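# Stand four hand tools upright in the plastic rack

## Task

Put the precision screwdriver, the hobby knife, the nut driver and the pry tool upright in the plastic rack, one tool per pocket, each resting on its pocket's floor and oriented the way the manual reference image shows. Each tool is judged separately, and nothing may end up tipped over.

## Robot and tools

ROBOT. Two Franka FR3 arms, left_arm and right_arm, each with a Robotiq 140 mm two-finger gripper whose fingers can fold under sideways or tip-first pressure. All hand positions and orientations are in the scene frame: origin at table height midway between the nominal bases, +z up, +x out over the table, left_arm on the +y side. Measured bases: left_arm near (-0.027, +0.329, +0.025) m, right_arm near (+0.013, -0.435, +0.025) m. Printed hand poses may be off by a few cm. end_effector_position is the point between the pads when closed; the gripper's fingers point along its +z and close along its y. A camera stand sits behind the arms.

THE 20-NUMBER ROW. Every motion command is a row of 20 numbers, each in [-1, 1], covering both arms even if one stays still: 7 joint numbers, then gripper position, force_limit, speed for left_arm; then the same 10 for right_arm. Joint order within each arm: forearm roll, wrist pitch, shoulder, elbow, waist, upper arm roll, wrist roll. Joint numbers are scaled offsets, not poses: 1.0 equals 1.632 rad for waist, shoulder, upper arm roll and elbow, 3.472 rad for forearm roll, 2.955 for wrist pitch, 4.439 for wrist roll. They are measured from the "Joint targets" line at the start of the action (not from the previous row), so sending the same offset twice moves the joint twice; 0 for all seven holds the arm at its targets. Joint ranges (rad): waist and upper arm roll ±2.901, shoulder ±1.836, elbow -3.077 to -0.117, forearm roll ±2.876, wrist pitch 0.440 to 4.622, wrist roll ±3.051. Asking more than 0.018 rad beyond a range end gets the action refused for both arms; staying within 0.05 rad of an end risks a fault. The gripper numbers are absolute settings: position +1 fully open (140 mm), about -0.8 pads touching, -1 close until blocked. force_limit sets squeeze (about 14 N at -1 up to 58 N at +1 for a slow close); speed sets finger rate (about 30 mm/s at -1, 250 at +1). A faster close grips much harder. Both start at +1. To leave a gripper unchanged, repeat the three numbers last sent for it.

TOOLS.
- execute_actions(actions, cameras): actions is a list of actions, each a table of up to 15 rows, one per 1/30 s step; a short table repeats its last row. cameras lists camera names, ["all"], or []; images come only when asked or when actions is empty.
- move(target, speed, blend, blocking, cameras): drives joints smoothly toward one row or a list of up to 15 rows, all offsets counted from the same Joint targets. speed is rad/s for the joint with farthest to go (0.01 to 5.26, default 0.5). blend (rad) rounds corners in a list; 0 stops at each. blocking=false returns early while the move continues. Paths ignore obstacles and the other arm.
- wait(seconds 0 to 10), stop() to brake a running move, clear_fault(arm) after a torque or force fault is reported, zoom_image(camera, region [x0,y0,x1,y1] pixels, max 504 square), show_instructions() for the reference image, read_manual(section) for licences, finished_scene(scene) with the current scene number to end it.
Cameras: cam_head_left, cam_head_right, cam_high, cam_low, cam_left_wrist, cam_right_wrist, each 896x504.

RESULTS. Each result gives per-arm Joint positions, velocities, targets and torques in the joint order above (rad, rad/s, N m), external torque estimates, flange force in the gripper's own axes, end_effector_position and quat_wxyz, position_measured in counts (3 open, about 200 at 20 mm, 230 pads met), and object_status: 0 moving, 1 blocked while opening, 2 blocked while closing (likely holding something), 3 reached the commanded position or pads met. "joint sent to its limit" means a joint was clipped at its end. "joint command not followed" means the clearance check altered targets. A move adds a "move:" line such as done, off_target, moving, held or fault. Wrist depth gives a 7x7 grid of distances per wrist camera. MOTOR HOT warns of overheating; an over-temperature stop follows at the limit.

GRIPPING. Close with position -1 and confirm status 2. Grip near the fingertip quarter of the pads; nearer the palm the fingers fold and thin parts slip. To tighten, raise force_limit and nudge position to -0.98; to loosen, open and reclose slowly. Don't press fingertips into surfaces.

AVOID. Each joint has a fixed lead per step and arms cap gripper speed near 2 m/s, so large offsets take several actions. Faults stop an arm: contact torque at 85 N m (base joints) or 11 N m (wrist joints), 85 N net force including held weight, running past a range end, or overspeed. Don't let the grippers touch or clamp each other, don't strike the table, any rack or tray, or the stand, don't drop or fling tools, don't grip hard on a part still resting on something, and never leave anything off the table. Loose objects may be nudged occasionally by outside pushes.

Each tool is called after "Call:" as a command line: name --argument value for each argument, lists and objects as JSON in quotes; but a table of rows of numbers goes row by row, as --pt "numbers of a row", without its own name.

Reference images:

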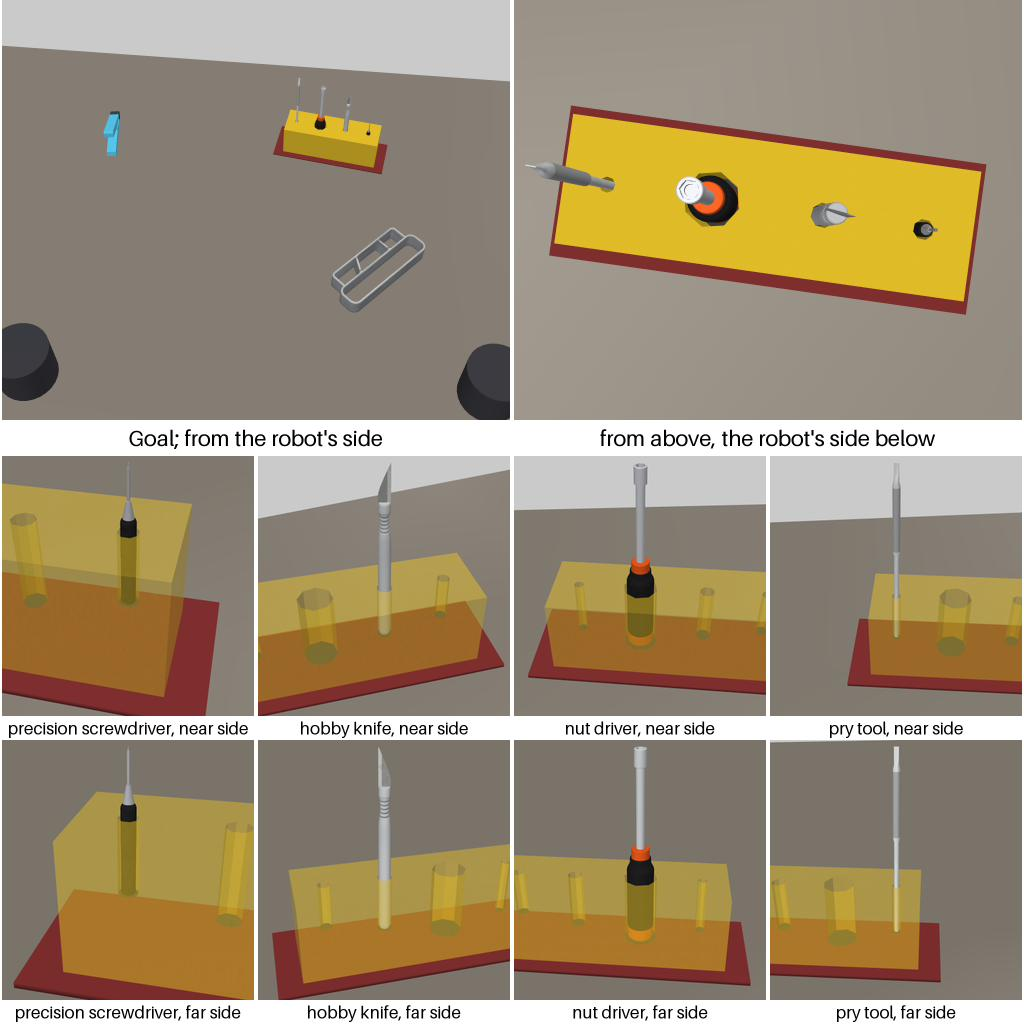

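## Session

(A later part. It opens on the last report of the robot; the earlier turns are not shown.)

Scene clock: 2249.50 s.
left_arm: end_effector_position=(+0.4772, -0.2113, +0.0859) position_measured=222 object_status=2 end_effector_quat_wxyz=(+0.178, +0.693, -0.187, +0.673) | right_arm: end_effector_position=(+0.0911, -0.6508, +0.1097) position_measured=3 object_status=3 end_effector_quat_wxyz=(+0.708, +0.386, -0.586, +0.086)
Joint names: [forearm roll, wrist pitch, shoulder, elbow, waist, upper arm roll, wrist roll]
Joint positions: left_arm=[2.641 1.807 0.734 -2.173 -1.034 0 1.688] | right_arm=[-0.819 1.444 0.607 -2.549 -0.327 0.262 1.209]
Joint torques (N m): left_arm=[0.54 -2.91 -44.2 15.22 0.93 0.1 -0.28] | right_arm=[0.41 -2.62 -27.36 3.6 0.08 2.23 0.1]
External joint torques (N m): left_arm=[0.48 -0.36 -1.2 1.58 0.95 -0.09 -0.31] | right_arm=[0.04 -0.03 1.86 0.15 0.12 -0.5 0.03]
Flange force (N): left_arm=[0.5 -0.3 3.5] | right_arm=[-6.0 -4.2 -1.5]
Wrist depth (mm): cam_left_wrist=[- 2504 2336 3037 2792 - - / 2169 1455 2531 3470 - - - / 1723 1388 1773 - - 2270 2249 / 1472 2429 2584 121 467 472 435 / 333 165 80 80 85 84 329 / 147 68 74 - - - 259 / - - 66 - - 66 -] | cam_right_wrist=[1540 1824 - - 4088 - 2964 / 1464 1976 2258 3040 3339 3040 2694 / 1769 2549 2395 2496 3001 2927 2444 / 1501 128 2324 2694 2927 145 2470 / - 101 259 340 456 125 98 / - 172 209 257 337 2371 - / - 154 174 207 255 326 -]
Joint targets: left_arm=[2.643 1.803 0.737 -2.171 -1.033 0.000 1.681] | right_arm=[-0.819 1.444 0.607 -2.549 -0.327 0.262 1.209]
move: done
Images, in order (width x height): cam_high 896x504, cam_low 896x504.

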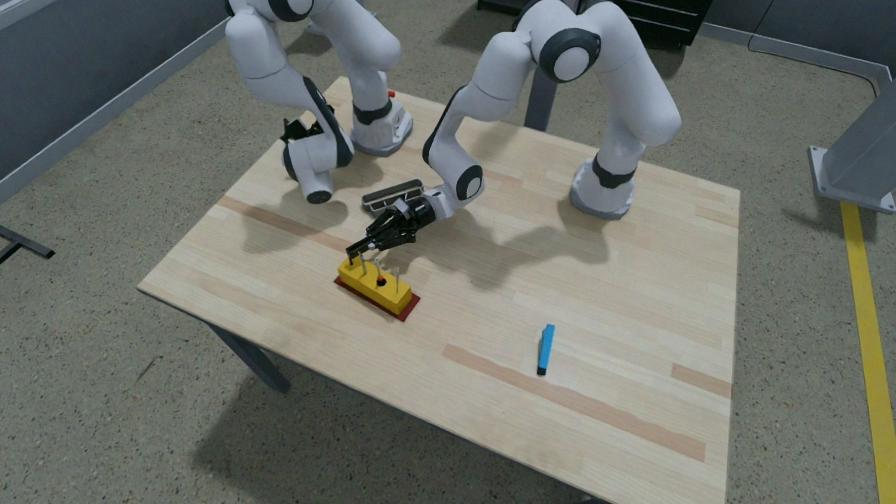

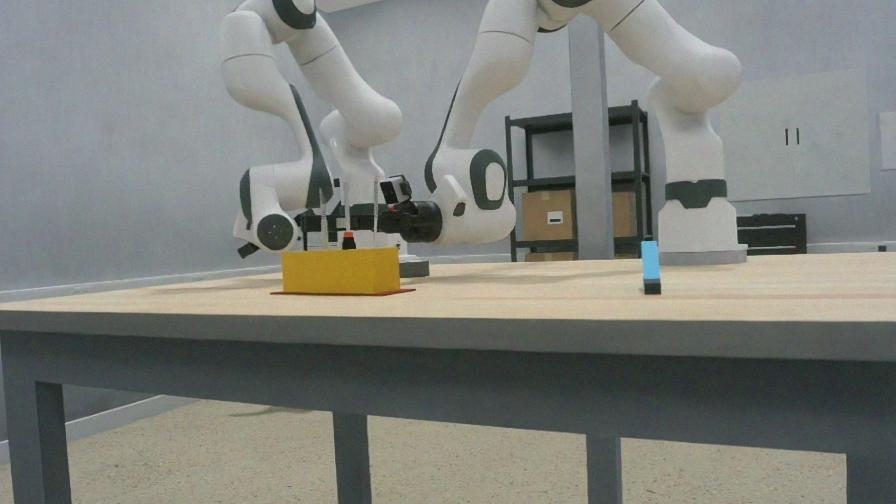

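Call:
move --target '[0.0001,-0.0013,0.0051,0.0024,0,0,-0.0005,-1,-0.1,-1,0,0,0,0,0,0,0,1,1,1]' --speed 0.05

Call:
move --target '[0.0001,-0.0013,0.0051,0.0024,0,0,-0.0005,-1,-0.1,-1,0,0,0,0,0,0,0,1,1,1]' --speed 0.05 --cameras '["cam_high","cam_low"]'

Call:
zoom_image --camera "cam_high" --region '[335, 245, 365, 275]'

Call:
zoom_image --camera "cam_low" --region '[290, 200, 340, 260]'

Scene clock: 2265.63 s.
left_arm: end_effector_position=(+0.4773, -0.2110, +0.0828) position_measured=222 object_status=2 end_effector_quat_wxyz=(+0.178, +0.693, -0.187, +0.673) | right_arm: end_effector_position=(+0.0911, -0.6508, +0.1097) position_measured=3 object_status=3 end_effector_quat_wxyz=(+0.708, +0.386, -0.586, +0.086)
Joint names: [forearm roll, wrist pitch, shoulder, elbow, waist, upper arm roll, wrist roll]
Joint positions: left_arm=[2.641 1.804 0.742 -2.169 -1.034 0 1.686] | right_arm=[-0.819 1.444 0.607 -2.549 -0.327 0.262 1.209]
Joint velocities: left_arm=[0.002 -0.002 0.004 0.001 -0.001 0 -0.003] | right_arm=[within noise]
Joint torques (N m): left_arm=[0.55 -2.79 -44.31 14.82 0.95 0.05 -0.2] | right_arm=[0.43 -2.62 -27.32 3.63 0.06 2.25 0.09]
External joint torques (N m): left_arm=[0.49 -0.27 -1.43 1.44 1.12 -0.01 -0.23] | right_arm=[0.06 -0.03 1.85 0.25 0.1 -0.48 0.02]
Flange force (N): left_arm=[1.5 -0.8 3.2] | right_arm=[-6.0 -4.3 -1.7]
Wrist depth (mm): cam_left_wrist=[2314 2730 2557 2249 - - - / 2382 1463 2761 - - - - / 1675 1162 2963 3422 3114 2730 2024 / 1518 1854 2792 121 458 462 429 / 309 160 80 80 85 84 322 / 137 68 74 - - - 255 / - - 66 - - 66 -] | cam_right_wrist=[1403 1882 2098 2634 2789 3952 - / - 2175 2634 3040 3248 2522 2470 / 1682 2044 2577 2419 - 2927 2694 / 1464 128 2371 2549 - 145 2098 / - 101 259 340 481 125 99 / - 172 208 256 338 2549 - / - 153 173 207 256 325 -]
Joint targets: left_arm=[2.644 1.799 0.745 -2.167 -1.033 0.000 1.679] | right_arm=[-0.819 1.444 0.607 -2.549 -0.327 0.262 1.209]
move: done

Scene clock: 2266.33 s.
left_arm: end_effector_position=(+0.4773, -0.2107, +0.0797) position_measured=222 object_status=2 end_effector_quat_wxyz=(+0.178, +0.693, -0.187, +0.673) | right_arm: end_effector_position=(+0.0911, -0.6508, +0.1097) position_measured=3 object_status=3 end_effector_quat_wxyz=(+0.708, +0.386, -0.586, +0.086)
Joint names: [forearm roll, wrist pitch, shoulder, elbow, waist, upper arm roll, wrist roll]
Joint positions: left_arm=[2.641 1.8 0.751 -2.165 -1.034 0 1.684] | right_arm=[-0.819 1.444 0.607 -2.549 -0.327 0.262 1.209]
Joint torques (N m): left_arm=[0.54 -2.74 -44.5 14.2 0.98 0.09 -0.38] | right_arm=[0.42 -2.62 -27.32 3.59 0.04 2.18 0.09]
External joint torques (N m): left_arm=[0.5 -0.2 -1.44 0.82 0.95 -0.16 -0.41] | right_arm=[0.05 -0.04 1.8 0.23 0 -0.61 0.02]
Flange force (N): left_arm=[2.4 -1.6 1.2] | right_arm=[-5.8 -4.4 -1.4]
Wrist depth (mm): cam_left_wrist=[- 2429 2825 3037 4188 - - / 2429 1313 2429 2584 - - - / 1437 1412 2699 - - - - / 1799 1827 1813 121 454 454 426 / 303 163 80 80 85 84 314 / 139 139 74 - - - 249 / - - 66 - - 66 -] | cam_right_wrist=[- 1731 - - - - - / - - 2371 3592 3705 3339 1838 / 1694 2098 3824 - 4160 3887 1810 / 1510 128 2419 3248 - 145 2175 / - 101 259 340 481 125 98 / - 172 207 257 338 396 - / - 154 173 207 255 326 -]
Joint targets: left_arm=[2.644 1.795 0.753 -2.163 -1.033 0.000 1.677] | right_arm=[-0.819 1.444 0.607 -2.549 -0.327 0.262 1.209]
move: done
Images, in order (width x height): cam_high 896x504, cam_low 896x504.

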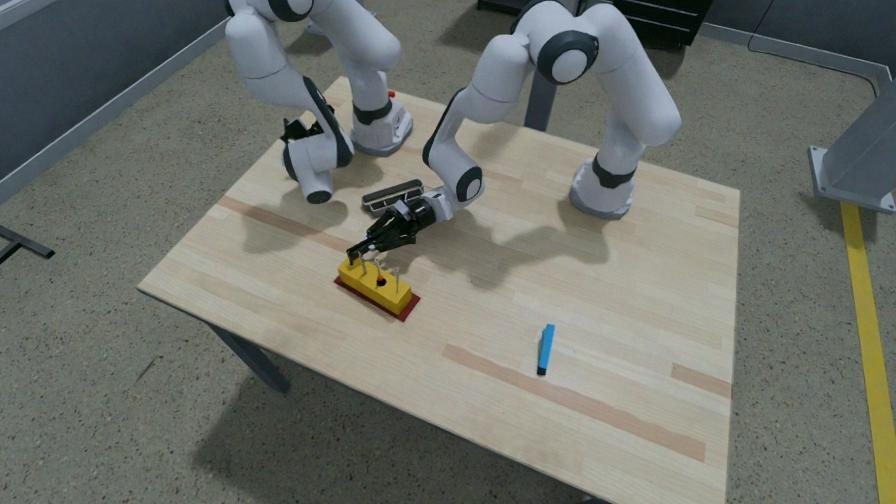

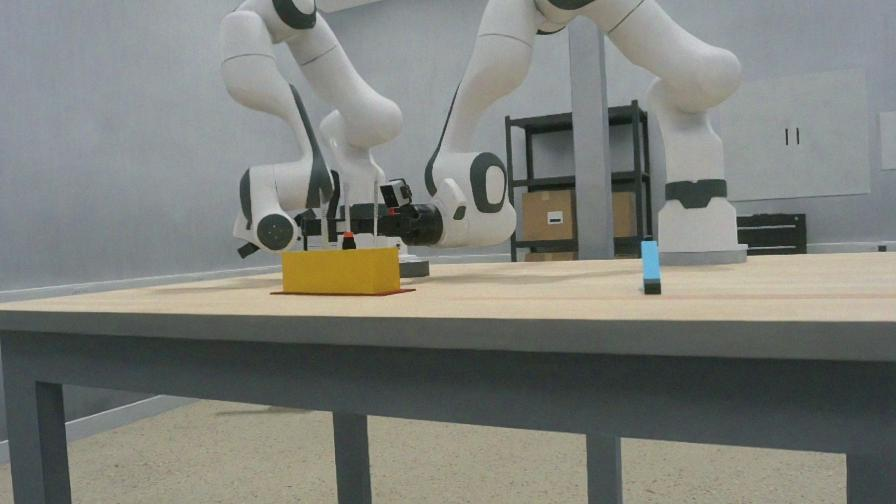

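Scaled by 16.800.

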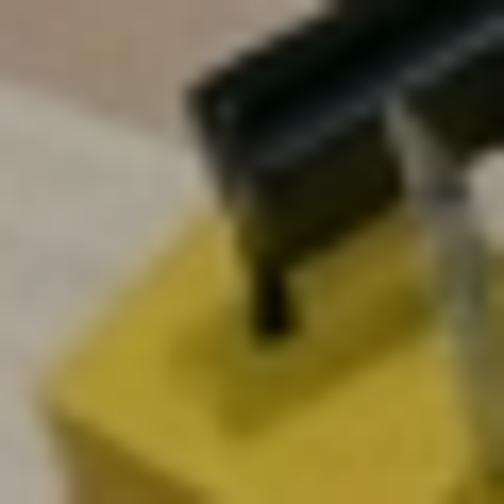

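Scaled by 8.400.

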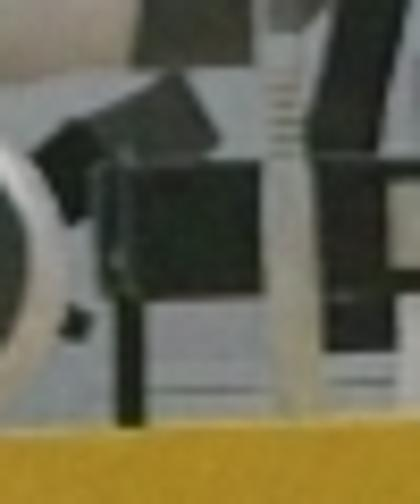

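Call:
move --target '[-0.00014,-0.00078,0.00558,0.00404,-0.00098,0,-0.00007,-1,-0.1,-1,0,0,0,0,0,0,0,1,1,1]' --speed 0.05

Call:
move --target '[0.00005,-0.0019,0.0087,0.0049,-0.0003,0,-0.00067,-1,-0.1,-1,0,0,0,0,0,0,0,1,1,1]' --speed 0.05 --cameras '["cam_high","cam_low"]'

Call:
zoom_image --camera "cam_high" --region '[335, 245, 365, 275]'

Call:
zoom_image --camera "cam_low" --region '[290, 200, 340, 260]'

Scene clock: 2302.67 s.
left_arm: end_effector_position=(+0.4778, -0.2112, +0.0769) position_measured=222 object_status=2 end_effector_quat_wxyz=(+0.178, +0.693, -0.187, +0.673) | right_arm: end_effector_position=(+0.0911, -0.6508, +0.1097) position_measured=3 object_status=3 end_effector_quat_wxyz=(+0.708, +0.386, -0.586, +0.086)
Joint names: [forearm roll, wrist pitch, shoulder, elbow, waist, upper arm roll, wrist roll]
Joint positions: left_arm=[2.641 1.797 0.76 -2.158 -1.034 0 1.683] | right_arm=[-0.819 1.444 0.607 -2.549 -0.327 0.262 1.209]
Joint torques (N m): left_arm=[0.43 -2.86 -44.53 14.33 0.36 0.14 -0.22] | right_arm=[0.42 -2.62 -27.33 3.64 0.05 2.2 0.05]
External joint torques (N m): left_arm=[0.38 -0.34 -1.49 1.12 0.44 -0.03 -0.25] | right_arm=[0.05 -0.03 1.84 0.26 0.07 -0.54 -0.03]
Flange force (N): left_arm=[2.0 -0.6 1.4] | right_arm=[-5.9 -4.5 -1.6]
Wrist depth (mm): cam_left_wrist=[- 123 3037 3239 - - - / 2208 1221 2825 2963 3374 - - / 1446 1221 1641 - 3239 - - / 1723 1913 1748 121 442 441 446 / 298 150 80 80 85 84 309 / 129 129 74 - - - 245 / - - 66 - - 66 -] | cam_right_wrist=[- 1581 2136 - - 3001 2522 / 1550 - 2280 - 3001 2857 2522 / 1694 2444 2664 2302 3648 2725 2577 / 1473 128 2371 2522 3161 145 2237 / - 101 259 342 2664 125 98 / - 172 207 257 337 403 - / - 153 174 207 255 325 -]
Joint targets: left_arm=[2.643 1.793 0.762 -2.156 -1.034 0.000 1.677] | right_arm=[-0.819 1.444 0.607 -2.549 -0.327 0.262 1.209]
move: done

Scene clock: 2303.40 s.
left_arm: end_effector_position=(+0.4781, -0.2109, +0.0718) position_measured=222 object_status=2 end_effector_quat_wxyz=(+0.178, +0.693, -0.187, +0.673) | right_arm: end_effector_position=(+0.0911, -0.6508, +0.1097) position_measured=3 object_status=3 end_effector_quat_wxyz=(+0.708, +0.386, -0.586, +0.086)
Joint names: [forearm roll, wrist pitch, shoulder, elbow, waist, upper arm roll, wrist roll]
Joint positions: left_arm=[2.641 1.792 0.774 -2.15 -1.034 0 1.68] | right_arm=[-0.819 1.444 0.607 -2.549 -0.327 0.262 1.209]
Joint velocities: left_arm=[0 -0.004 -0.001 0.002 -0.001 0.001 -0.003] | right_arm=[within noise]
Joint torques (N m): left_arm=[0.49 -2.83 -44.8 13.57 0.07 0.16 -0.23] | right_arm=[0.42 -2.63 -27.32 3.62 0.09 2.23 0.04]
External joint torques (N m): left_arm=[0.43 -0.29 -1.42 0.34 0.24 0.08 -0.26] | right_arm=[0.06 -0.04 1.8 0.22 0.16 -0.47 -0.03]
Flange force (N): left_arm=[2.9 -1.7 -0.8] | right_arm=[-5.8 -4.2 -1.7]
Wrist depth (mm): cam_left_wrist=[- 120 3626 3075 3283 - - / 2169 1463 2336 - - 2557 - / 1412 - 1840 - - 2094 - / 1687 2612 419 121 428 429 393 / 158 151 85 80 85 84 296 / 127 121 74 - - - 236 / - - 66 - - 66 -] | cam_right_wrist=[1581 1976 2470 2757 - - 2605 / - - 2522 3339 - - - / 1731 2216 2605 3293 - 3001 2419 / 1455 128 2280 2857 2823 145 1897 / - 101 259 342 2757 125 98 / - 172 207 257 338 2522 - / - 153 174 207 256 325 -]
Joint targets: left_arm=[2.644 1.787 0.777 -2.148 -1.035 0.000 1.674] | right_arm=[-0.819 1.444 0.607 -2.549 -0.327 0.262 1.209]
move: done
Images, in order (width x height): cam_high 896x504, cam_low 896x504.

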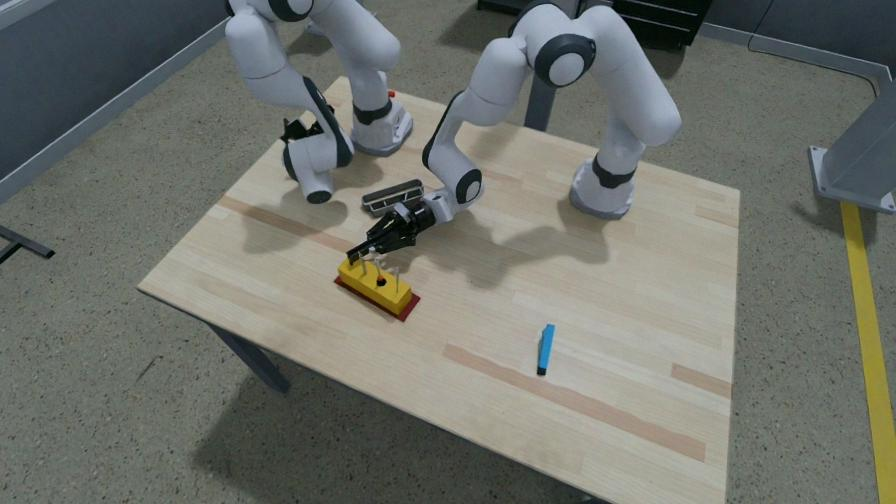

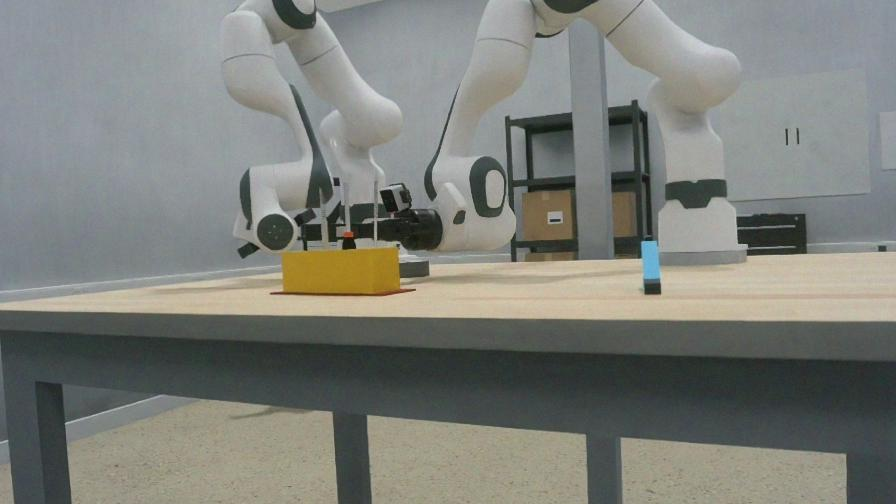

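Scaled by 16.800.

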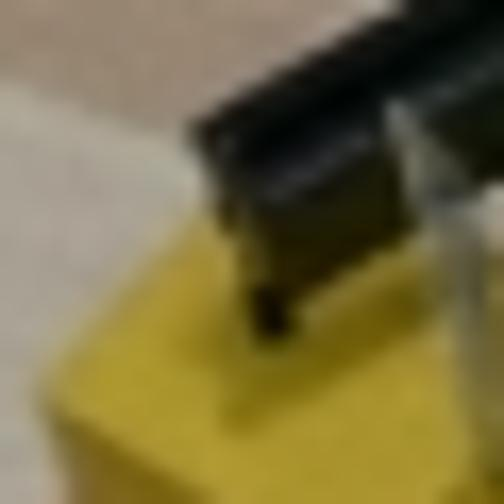

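Scaled by 8.400.

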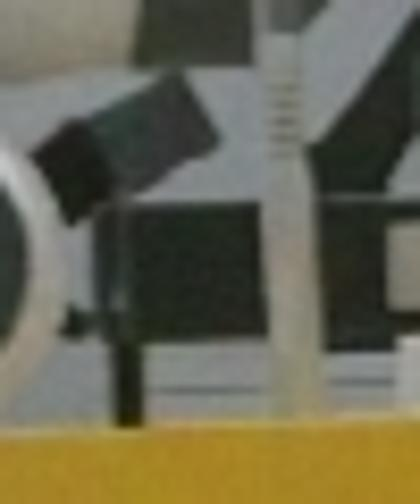

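Call:
move --target '[0.00012,-0.00448,0.02083,0.01168,-0.0007,0,-0.0016,-1,-0.1,-1,0,0,0,0,0,0,0,1,1,1]' --speed 0.03 --cameras '["cam_high","cam_low"]'

Call:
zoom_image --camera "cam_high" --region '[335, 245, 365, 275]'

Call:
zoom_image --camera "cam_low" --region '[290, 200, 340, 260]'

Scene clock: 2311.97 s.
left_arm: end_effector_position=(+0.4784, -0.2105, +0.0597) position_measured=222 object_status=2 end_effector_quat_wxyz=(+0.177, +0.693, -0.187, +0.674) | right_arm: end_effector_position=(+0.0911, -0.6508, +0.1097) position_measured=3 object_status=3 end_effector_quat_wxyz=(+0.708, +0.386, -0.586, +0.086)
Joint names: [forearm roll, wrist pitch, shoulder, elbow, waist, upper arm roll, wrist roll]
Joint positions: left_arm=[2.641 1.779 0.808 -2.131 -1.035 0 1.673] | right_arm=[-0.819 1.444 0.607 -2.549 -0.327 0.262 1.209]
Joint velocities: left_arm=[0 -0.002 0 0.001 0 0 -0.004] | right_arm=[within noise]
Joint torques (N m): left_arm=[0.53 -2.82 -45.15 13.56 -0.19 0.2 -0.27] | right_arm=[0.43 -2.63 -27.33 3.61 0.05 2.19 0.07]
External joint torques (N m): left_arm=[0.5 -0.3 -1.74 0.82 -0.22 -0.09 -0.3] | right_arm=[0.06 -0.05 1.79 0.21 -0.01 -0.63 0]
Flange force (N): left_arm=[3.1 -0.8 0.0] | right_arm=[-5.7 -4.4 -1.3]
Wrist depth (mm): cam_left_wrist=[2208 - 2612 3681 - - - / 2131 1412 2479 2999 - - - / 1463 1252 1735 - - 560 2208 / 1748 139 386 121 393 393 395 / 142 135 85 80 85 84 271 / 117 68 74 - - - 217 / - - 65 - - 66 -] | cam_right_wrist=[- 1867 - - - 2280 - / - 1810 - 3339 3079 3487 2470 / 1824 2117 - 2419 - 2964 2496 / 1473 128 1912 2789 3248 145 2195 / - 101 259 334 461 125 98 / - 172 208 257 340 2577 - / - 154 173 206 255 324 -]
Joint targets: left_arm=[2.644 1.774 0.811 -2.129 -1.036 0.000 1.667] | right_arm=[-0.819 1.444 0.607 -2.549 -0.327 0.262 1.209]
move: done
Images, in order (width x height): cam_high 896x504, cam_low 896x504.

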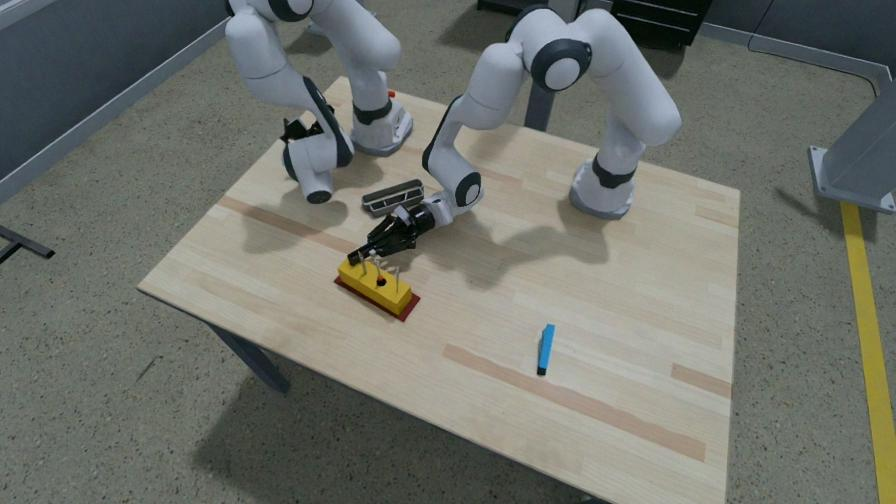

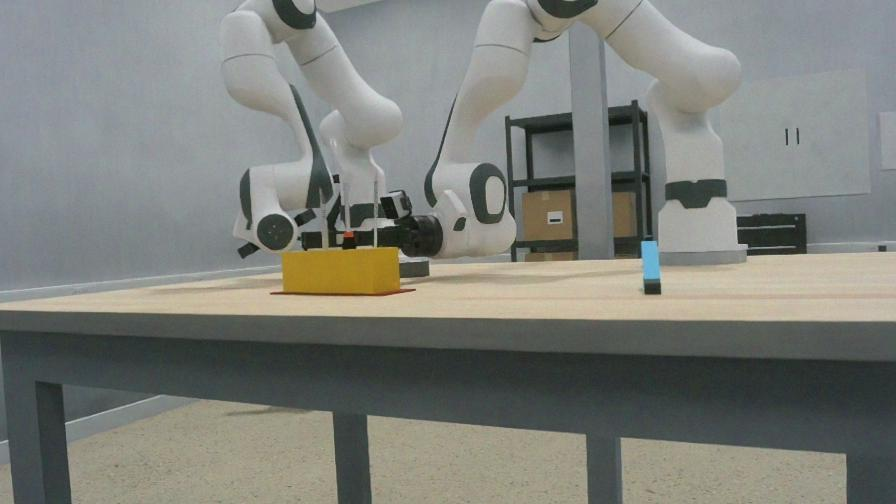

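Scaled by 16.800.

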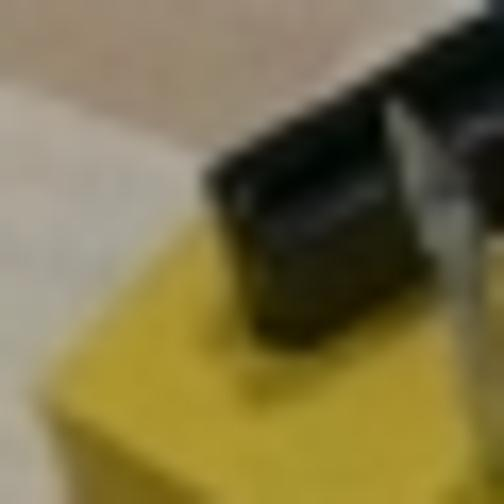

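Scaled by 8.400.

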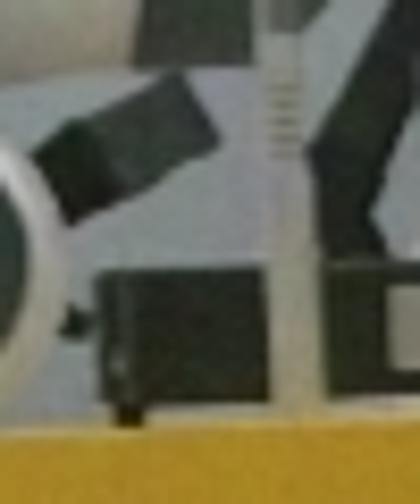

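Call:
move --target '[0.00002,-0.00056,0.0026,0.00146,-0.0001,0,-0.0002,-1,-0.1,-1,0,0,0,0,0,0,0,1,1,1]' --speed 0.03

Call:
move --target '[0.00001,-0.00037,0.00173,0.00097,-0.0001,0,-0.00013,-1,-0.1,-1,0,0,0,0,0,0,0,1,1,1]' --speed 0.03 --cameras '["cam_low"]'

Call:
zoom_image --camera "cam_low" --region '[290, 200, 340, 260]'

Scene clock: 2320.73 s.
left_arm: end_effector_position=(+0.4784, -0.2106, +0.0584) position_measured=222 object_status=2 end_effector_quat_wxyz=(+0.178, +0.693, -0.187, +0.674) | right_arm: end_effector_position=(+0.0911, -0.6508, +0.1097) position_measured=3 object_status=3 end_effector_quat_wxyz=(+0.708, +0.386, -0.586, +0.086)
Joint names: [forearm roll, wrist pitch, shoulder, elbow, waist, upper arm roll, wrist roll]
Joint positions: left_arm=[2.642 1.777 0.812 -2.129 -1.035 0 1.672] | right_arm=[-0.819 1.444 0.607 -2.549 -0.327 0.262 1.209]
Joint torques (N m): left_arm=[0.54 -2.9 -45.19 14.23 -0.15 0.2 -0.27] | right_arm=[0.42 -2.63 -27.32 3.58 0.11 2.22 0.08]
External joint torques (N m): left_arm=[0.49 -0.36 -1.49 1.38 -0.09 -0.01 -0.3] | right_arm=[0.05 -0.05 1.83 0.17 0.09 -0.57 0.01]
Flange force (N): left_arm=[1.4 0.0 2.0] | right_arm=[-5.9 -4.3 -1.4]
Wrist depth (mm): cam_left_wrist=[2454 2359 2999 3075 - 2249 - / 2382 1365 1538 3239 - - 1653 / 1653 1306 2504 3521 521 621 1898 / 1723 138 177 121 387 392 394 / 140 132 85 80 85 84 270 / 117 68 74 - - - 214 / - - 65 - - 66 -] | cam_right_wrist=[1602 1912 2371 - - - 2522 / - 1912 2371 - 3436 3040 2348 / 1718 2062 3079 2258 - 2324 2371 / 1446 128 2395 2857 3436 145 1912 / - 101 259 333 453 125 98 / - 172 207 257 337 2664 - / - 153 173 207 255 324 -]
Joint targets: left_arm=[2.644 1.772 0.815 -2.127 -1.036 0.000 1.666] | right_arm=[-0.819 1.444 0.607 -2.549 -0.327 0.262 1.209]
move: done

Scene clock: 2321.43 s.
left_arm: end_effector_position=(+0.4784, -0.2106, +0.0574) position_measured=222 object_status=2 end_effector_quat_wxyz=(+0.178, +0.693, -0.187, +0.674) | right_arm: end_effector_position=(+0.0911, -0.6508, +0.1097) position_measured=3 object_status=3 end_effector_quat_wxyz=(+0.708, +0.386, -0.586, +0.086)
Joint names: [forearm roll, wrist pitch, shoulder, elbow, waist, upper arm roll, wrist roll]
Joint positions: left_arm=[2.642 1.776 0.815 -2.127 -1.035 0 1.671] | right_arm=[-0.819 1.444 0.607 -2.549 -0.327 0.262 1.209]
Joint torques (N m): left_arm=[0.55 -2.83 -45.16 14.08 -0.14 0.23 -0.25] | right_arm=[0.43 -2.63 -27.3 3.62 0.09 2.21 0.09]
External joint torques (N m): left_arm=[0.51 -0.29 -1.49 1.28 -0.16 -0.05 -0.28] | right_arm=[0.05 -0.04 1.84 0.25 0.09 -0.56 0.02]
Flange force (N): left_arm=[1.7 0.0 1.8] | right_arm=[-6.0 -4.4 -1.6]
Wrist depth (mm): cam_left_wrist=[- 2892 2557 2927 - - - / 2169 1463 2641 - - 2641 - / 1429 1342 1735 - - 593 1869 / 1675 138 190 134 387 388 390 / 138 131 85 80 85 84 269 / 116 68 74 - - - 213 / - - 65 - - 66 -] | cam_right_wrist=[- 1769 2302 - - - - / 1731 1992 2694 2577 - - - / 1743 1959 2694 2470 - 2444 2522 / 1501 128 2324 2522 - 144 2395 / - 101 259 339 473 125 98 / - 172 207 257 336 2444 - / - 153 174 207 255 328 -]
Joint targets: left_arm=[2.644 1.771 0.818 -2.125 -1.036 0.000 1.665] | right_arm=[-0.819 1.444 0.607 -2.549 -0.327 0.262 1.209]
move: done
Images, in order (width x height): cam_low 896x504.

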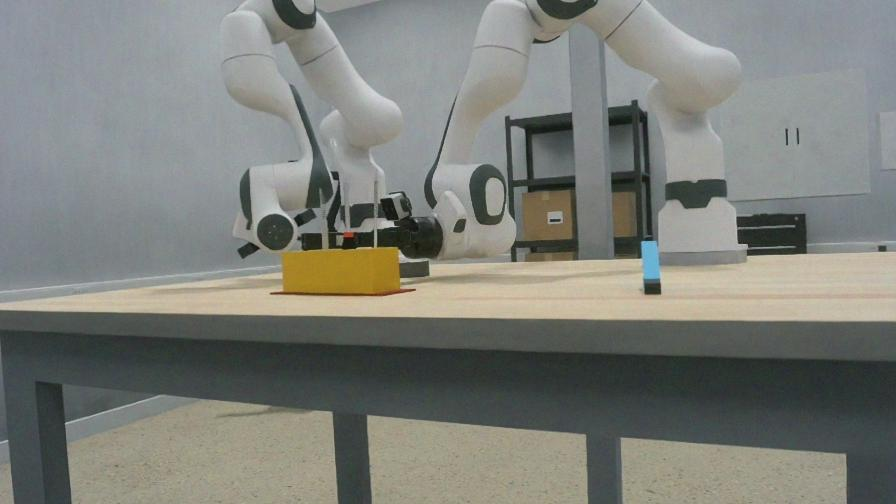

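Scaled by 8.400.

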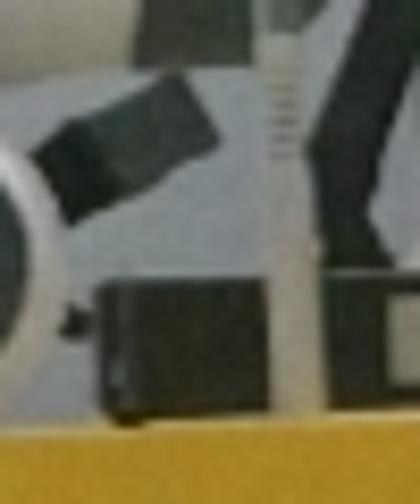

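Call:
execute_actions --actions '[[[0,0,0,0,0,0,0,-0.7,-0.1,-1,0,0,0,0,0,0,0,1,1,1]],[[0,0,0,0,0,0,0,-0.59,-0.1,-1,0,0,0,0,0,0,0,1,1,1]]]' --cameras '["cam_high","cam_low"]'

Call:
zoom_image --camera "cam_high" --region '[335, 245, 365, 275]'

Call:
zoom_image --camera "cam_low" --region '[290, 200, 340, 260]'

Scene clock: 2328.10 s.
left_arm: end_effector_position=(+0.4785, -0.2107, +0.0576) position_measured=204 object_status=3 end_effector_quat_wxyz=(+0.178, +0.692, -0.186, +0.674) | right_arm: end_effector_position=(+0.0911, -0.6508, +0.1097) position_measured=3 object_status=3 end_effector_quat_wxyz=(+0.708, +0.386, -0.586, +0.086)
Joint names: [forearm roll, wrist pitch, shoulder, elbow, waist, upper arm roll, wrist roll]
Joint positions: left_arm=[2.642 1.775 0.815 -2.127 -1.035 0 1.671] | right_arm=[-0.819 1.444 0.607 -2.549 -0.327 0.262 1.209]
Joint torques (N m): left_arm=[0.54 -2.78 -45.16 13.87 -0.22 0.22 -0.25] | right_arm=[0.43 -2.63 -27.31 3.6 0.09 2.23 0.05]
External joint torques (N m): left_arm=[0.48 -0.24 -1.37 1.04 -0.02 0.12 -0.28] | right_arm=[0.05 -0.04 1.84 0.25 0.07 -0.55 -0.02]
External joint torques at the end of the 1st action: left_arm=[0.49 -0.25 -1.58 1.13 -0.13 -0.02 -0.3] | right_arm=[0.05 -0.06 1.85 0.25 -0.05 -0.66 0.02]
Flange force (N): left_arm=[1.8 -0.5 1.4] | right_arm=[-5.9 -4.5 -1.6]
Flange force at the end of the 1st action (N): left_arm=[2.2 -0.3 1.3] | right_arm=[-6.0 -4.7 -1.4]
Wrist depth (mm): cam_left_wrist=[2208 2792 2612 2963 2792 2314 1991 / 2131 1455 2429 2927 3283 2336 - / 1446 1773 1748 3196 515 2336 2024 / 1664 139 377 163 385 385 394 / 138 136 80 144 80 84 269 / - 65 - 154 - - 214 / - - 67 160 - 67 -] | cam_right_wrist=[1581 1731 - 2348 - - 3079 / 1613 - - 3204 2891 2823 - / 1743 2216 2823 2444 - 2964 2237 / 1491 128 2195 2522 3120 145 2496 / - 101 258 334 2664 125 98 / - 172 207 257 339 2549 - / - 153 174 207 255 326 -]
Joint targets: left_arm=[2.644 1.771 0.818 -2.125 -1.036 0.000 1.665] | right_arm=[-0.819 1.444 0.607 -2.549 -0.327 0.262 1.209]
Step readings (joint positions of left_arm | right_arm; steps 1 to 15: 1st action; 16 to 30: 2nd action):
0: [2.642 1.775 0.815 -2.127 -1.035 0.000 1.671] | [-0.819 1.444 0.607 -2.549 -0.327 0.262 1.209]
1: [2.642 1.775 0.815 -2.127 -1.035 0.000 1.671] | [-0.819 1.444 0.607 -2.549 -0.327 0.262 1.209]
2: [2.642 1.775 0.815 -2.127 -1.035 0.000 1.671] | [-0.819 1.444 0.607 -2.549 -0.327 0.262 1.209]
4: [2.642 1.775 0.815 -2.127 -1.035 0.000 1.671] | [-0.819 1.444 0.607 -2.549 -0.327 0.262 1.209]
8: [2.642 1.775 0.815 -2.127 -1.035 0.000 1.671] | [-0.819 1.444 0.607 -2.549 -0.327 0.262 1.209]
15: [2.642 1.775 0.815 -2.127 -1.035 0.000 1.671] | [-0.819 1.444 0.607 -2.549 -0.327 0.262 1.209]
16: [2.642 1.775 0.815 -2.127 -1.035 0.000 1.671] | [-0.819 1.444 0.607 -2.549 -0.327 0.262 1.209]
17: [2.642 1.775 0.815 -2.127 -1.035 0.000 1.671] | [-0.819 1.444 0.607 -2.549 -0.327 0.262 1.209]
19: [2.642 1.775 0.815 -2.127 -1.035 0.000 1.671] | [-0.819 1.444 0.607 -2.549 -0.327 0.262 1.209]
23: [2.642 1.775 0.815 -2.127 -1.035 0.000 1.671] | [-0.819 1.444 0.607 -2.549 -0.327 0.262 1.209]
30: [2.642 1.775 0.815 -2.127 -1.035 0.000 1.671] | [-0.819 1.444 0.607 -2.549 -0.327 0.262 1.209]
Images, in order (width x height): cam_high 896x504, cam_low 896x504.

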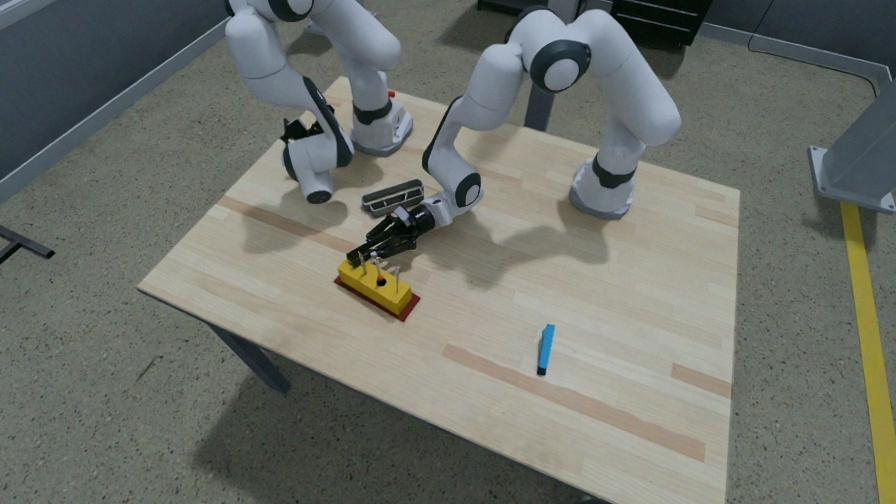

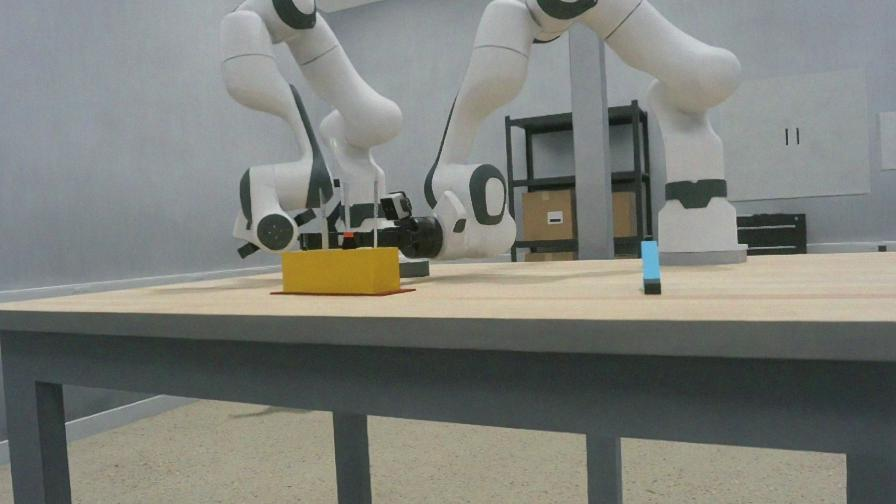

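Scaled by 16.800.

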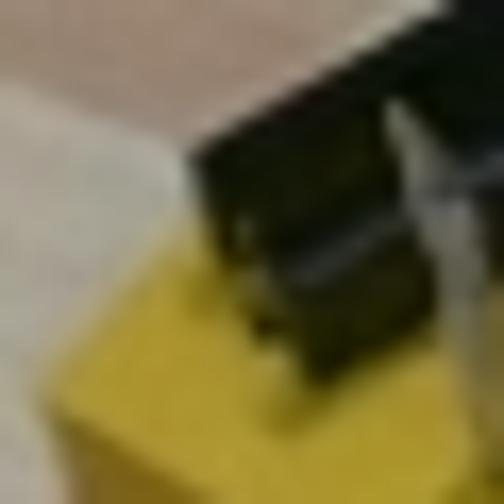

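Scaled by 8.400.

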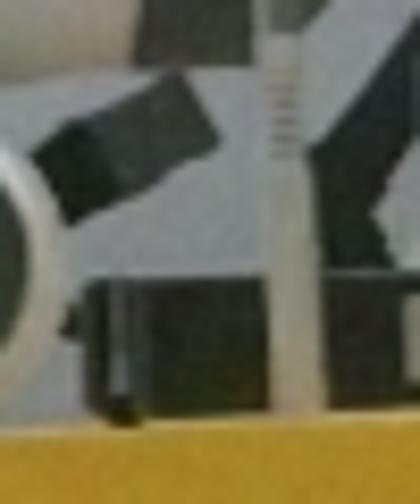

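Call:
move --pt "-0.00625 -0.01151 -0.01391 -0.03621 -0.01513 0 -0.00318 -0.59 -0.1 -1 0 0 0 0 0 0 0 1 1 1" --pt "-0.01506 -0.02545 -0.02941 -0.07935 -0.03578 0 -0.0075 -0.59 -0.1 -1 0 0 0 0 0 0 0 1 1 1" --pt "-0.0343 -0.04704 -0.05895 -0.15343 -0.07886 0 -0.01548 -0.59 -0.1 -1 0 0 0 0 0 0 0 1 1 1" --pt "-0.0343 -0.04704 -0.304 -0.15343 -0.07886 0 -0.01548 -0.59 -0.1 -1 0 0 0 0 0 0 0 1 1 1" --speed '[0.06,0.08,0.12,0.4]' --blend '[0.01,0.02,0.03,0]' --cameras '["cam_high","cam_low"]'

Call:
zoom_image --camera "cam_high" --region '[320, 225, 430, 335]'

Call:
zoom_image --camera "cam_low" --region '[270, 160, 430, 300]'

Scene clock: 2364.73 s.
left_arm: end_effector_position=(+0.4273, -0.2264, +0.3326) position_measured=204 object_status=3 end_effector_quat_wxyz=(+0.285, +0.589, -0.078, +0.752) | right_arm: end_effector_position=(+0.0911, -0.6508, +0.1097) position_measured=3 object_status=3 end_effector_quat_wxyz=(+0.708, +0.386, -0.586, +0.086)
Joint names: [forearm roll, wrist pitch, shoulder, elbow, waist, upper arm roll, wrist roll]
Joint positions: left_arm=[2.528 1.634 0.322 -2.374 -1.164 0 1.603] | right_arm=[-0.819 1.444 0.607 -2.549 -0.327 0.262 1.209]
Joint torques (N m): left_arm=[-0.11 -3.04 -38.05 17.97 -0.14 -0.17 -0.23] | right_arm=[0.44 -2.62 -27.33 3.62 0.08 2.22 0.06]
External joint torques (N m): left_arm=[-0.4 0.09 -1.49 0.03 -0.19 -0.49 -0.28] | right_arm=[0.07 -0.04 1.8 0.23 0.1 -0.53 -0.02]
Flange force (N): left_arm=[4.4 0.2 -1.9] | right_arm=[-5.8 -4.3 -1.6]
Wrist depth (mm): cam_left_wrist=[- - - 3737 - - - / 2699 - 2892 3114 4262 - - / 2076 3037 3155 3681 - - - / 2150 2314 3114 121 133 2584 - / 1664 1396 80 80 80 79 - / 1675 - - - - - - / - - 67 - - 67 -] | cam_right_wrist=[1635 1838 2175 2302 3592 2605 2522 / - 1976 - - - - 3120 / 1647 2044 2348 - 2891 3079 2496 / 1446 117 2348 2605 3539 145 2444 / - 101 258 342 477 125 99 / - 172 208 256 338 2605 - / - 153 173 207 257 327 -]
Joint targets: left_arm=[2.525 1.632 0.322 -2.376 -1.165 0.000 1.596] | right_arm=[-0.819 1.444 0.607 -2.549 -0.327 0.262 1.209]
move: done
Images, in order (width x height): cam_high 896x504, cam_low 896x504.

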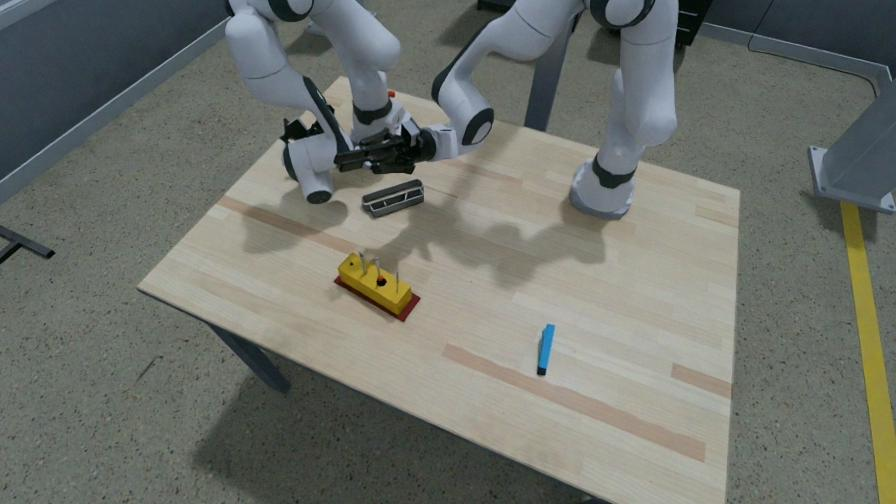

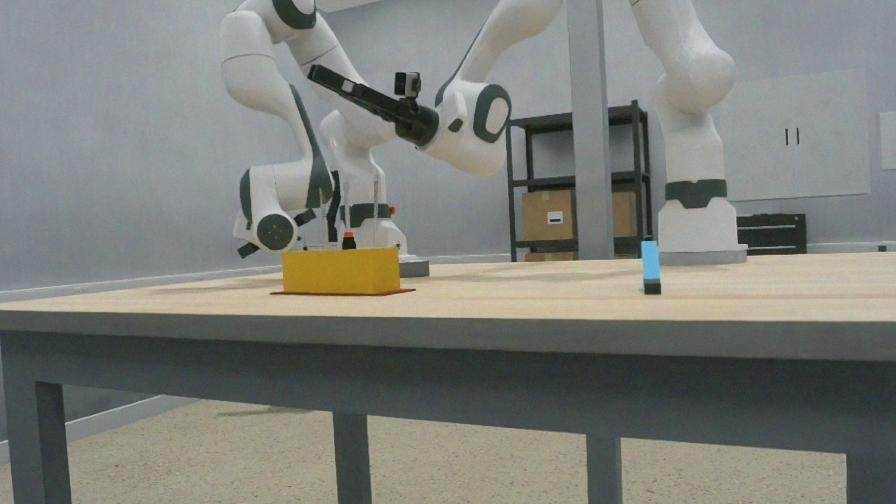

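Scaled by 4.582.

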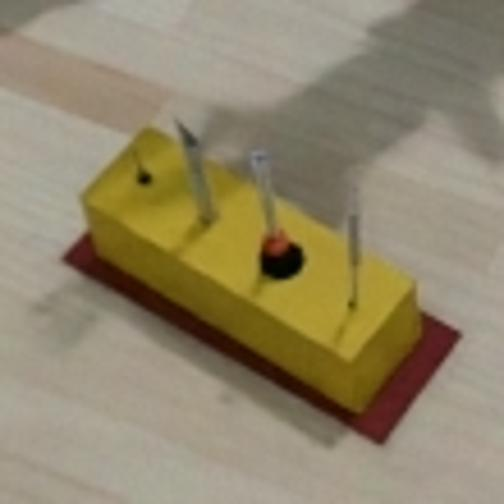

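Scaled by 3.150.

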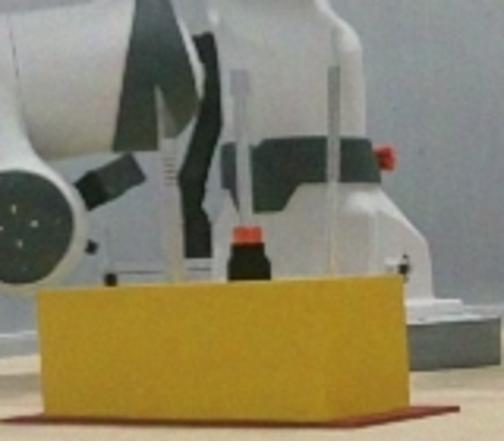

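Call:
zoom_image --camera "cam_low" --region '[285, 215, 335, 255]'

Call:
zoom_image --camera "cam_high" --region '[335, 240, 385, 280]'

Scaled by 10.080.

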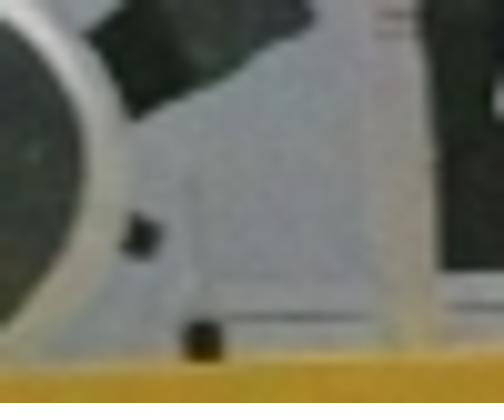

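Scaled by 10.080.

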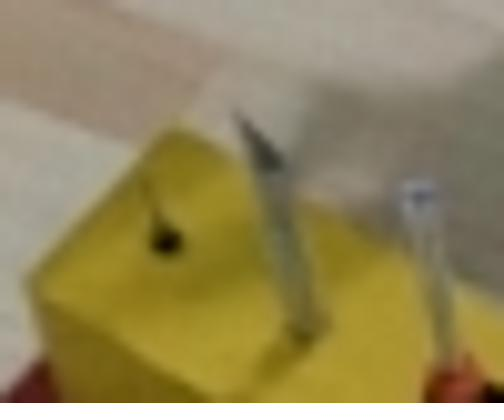

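Call:
finished_scene --scene 1

The scene is finished: the task was done.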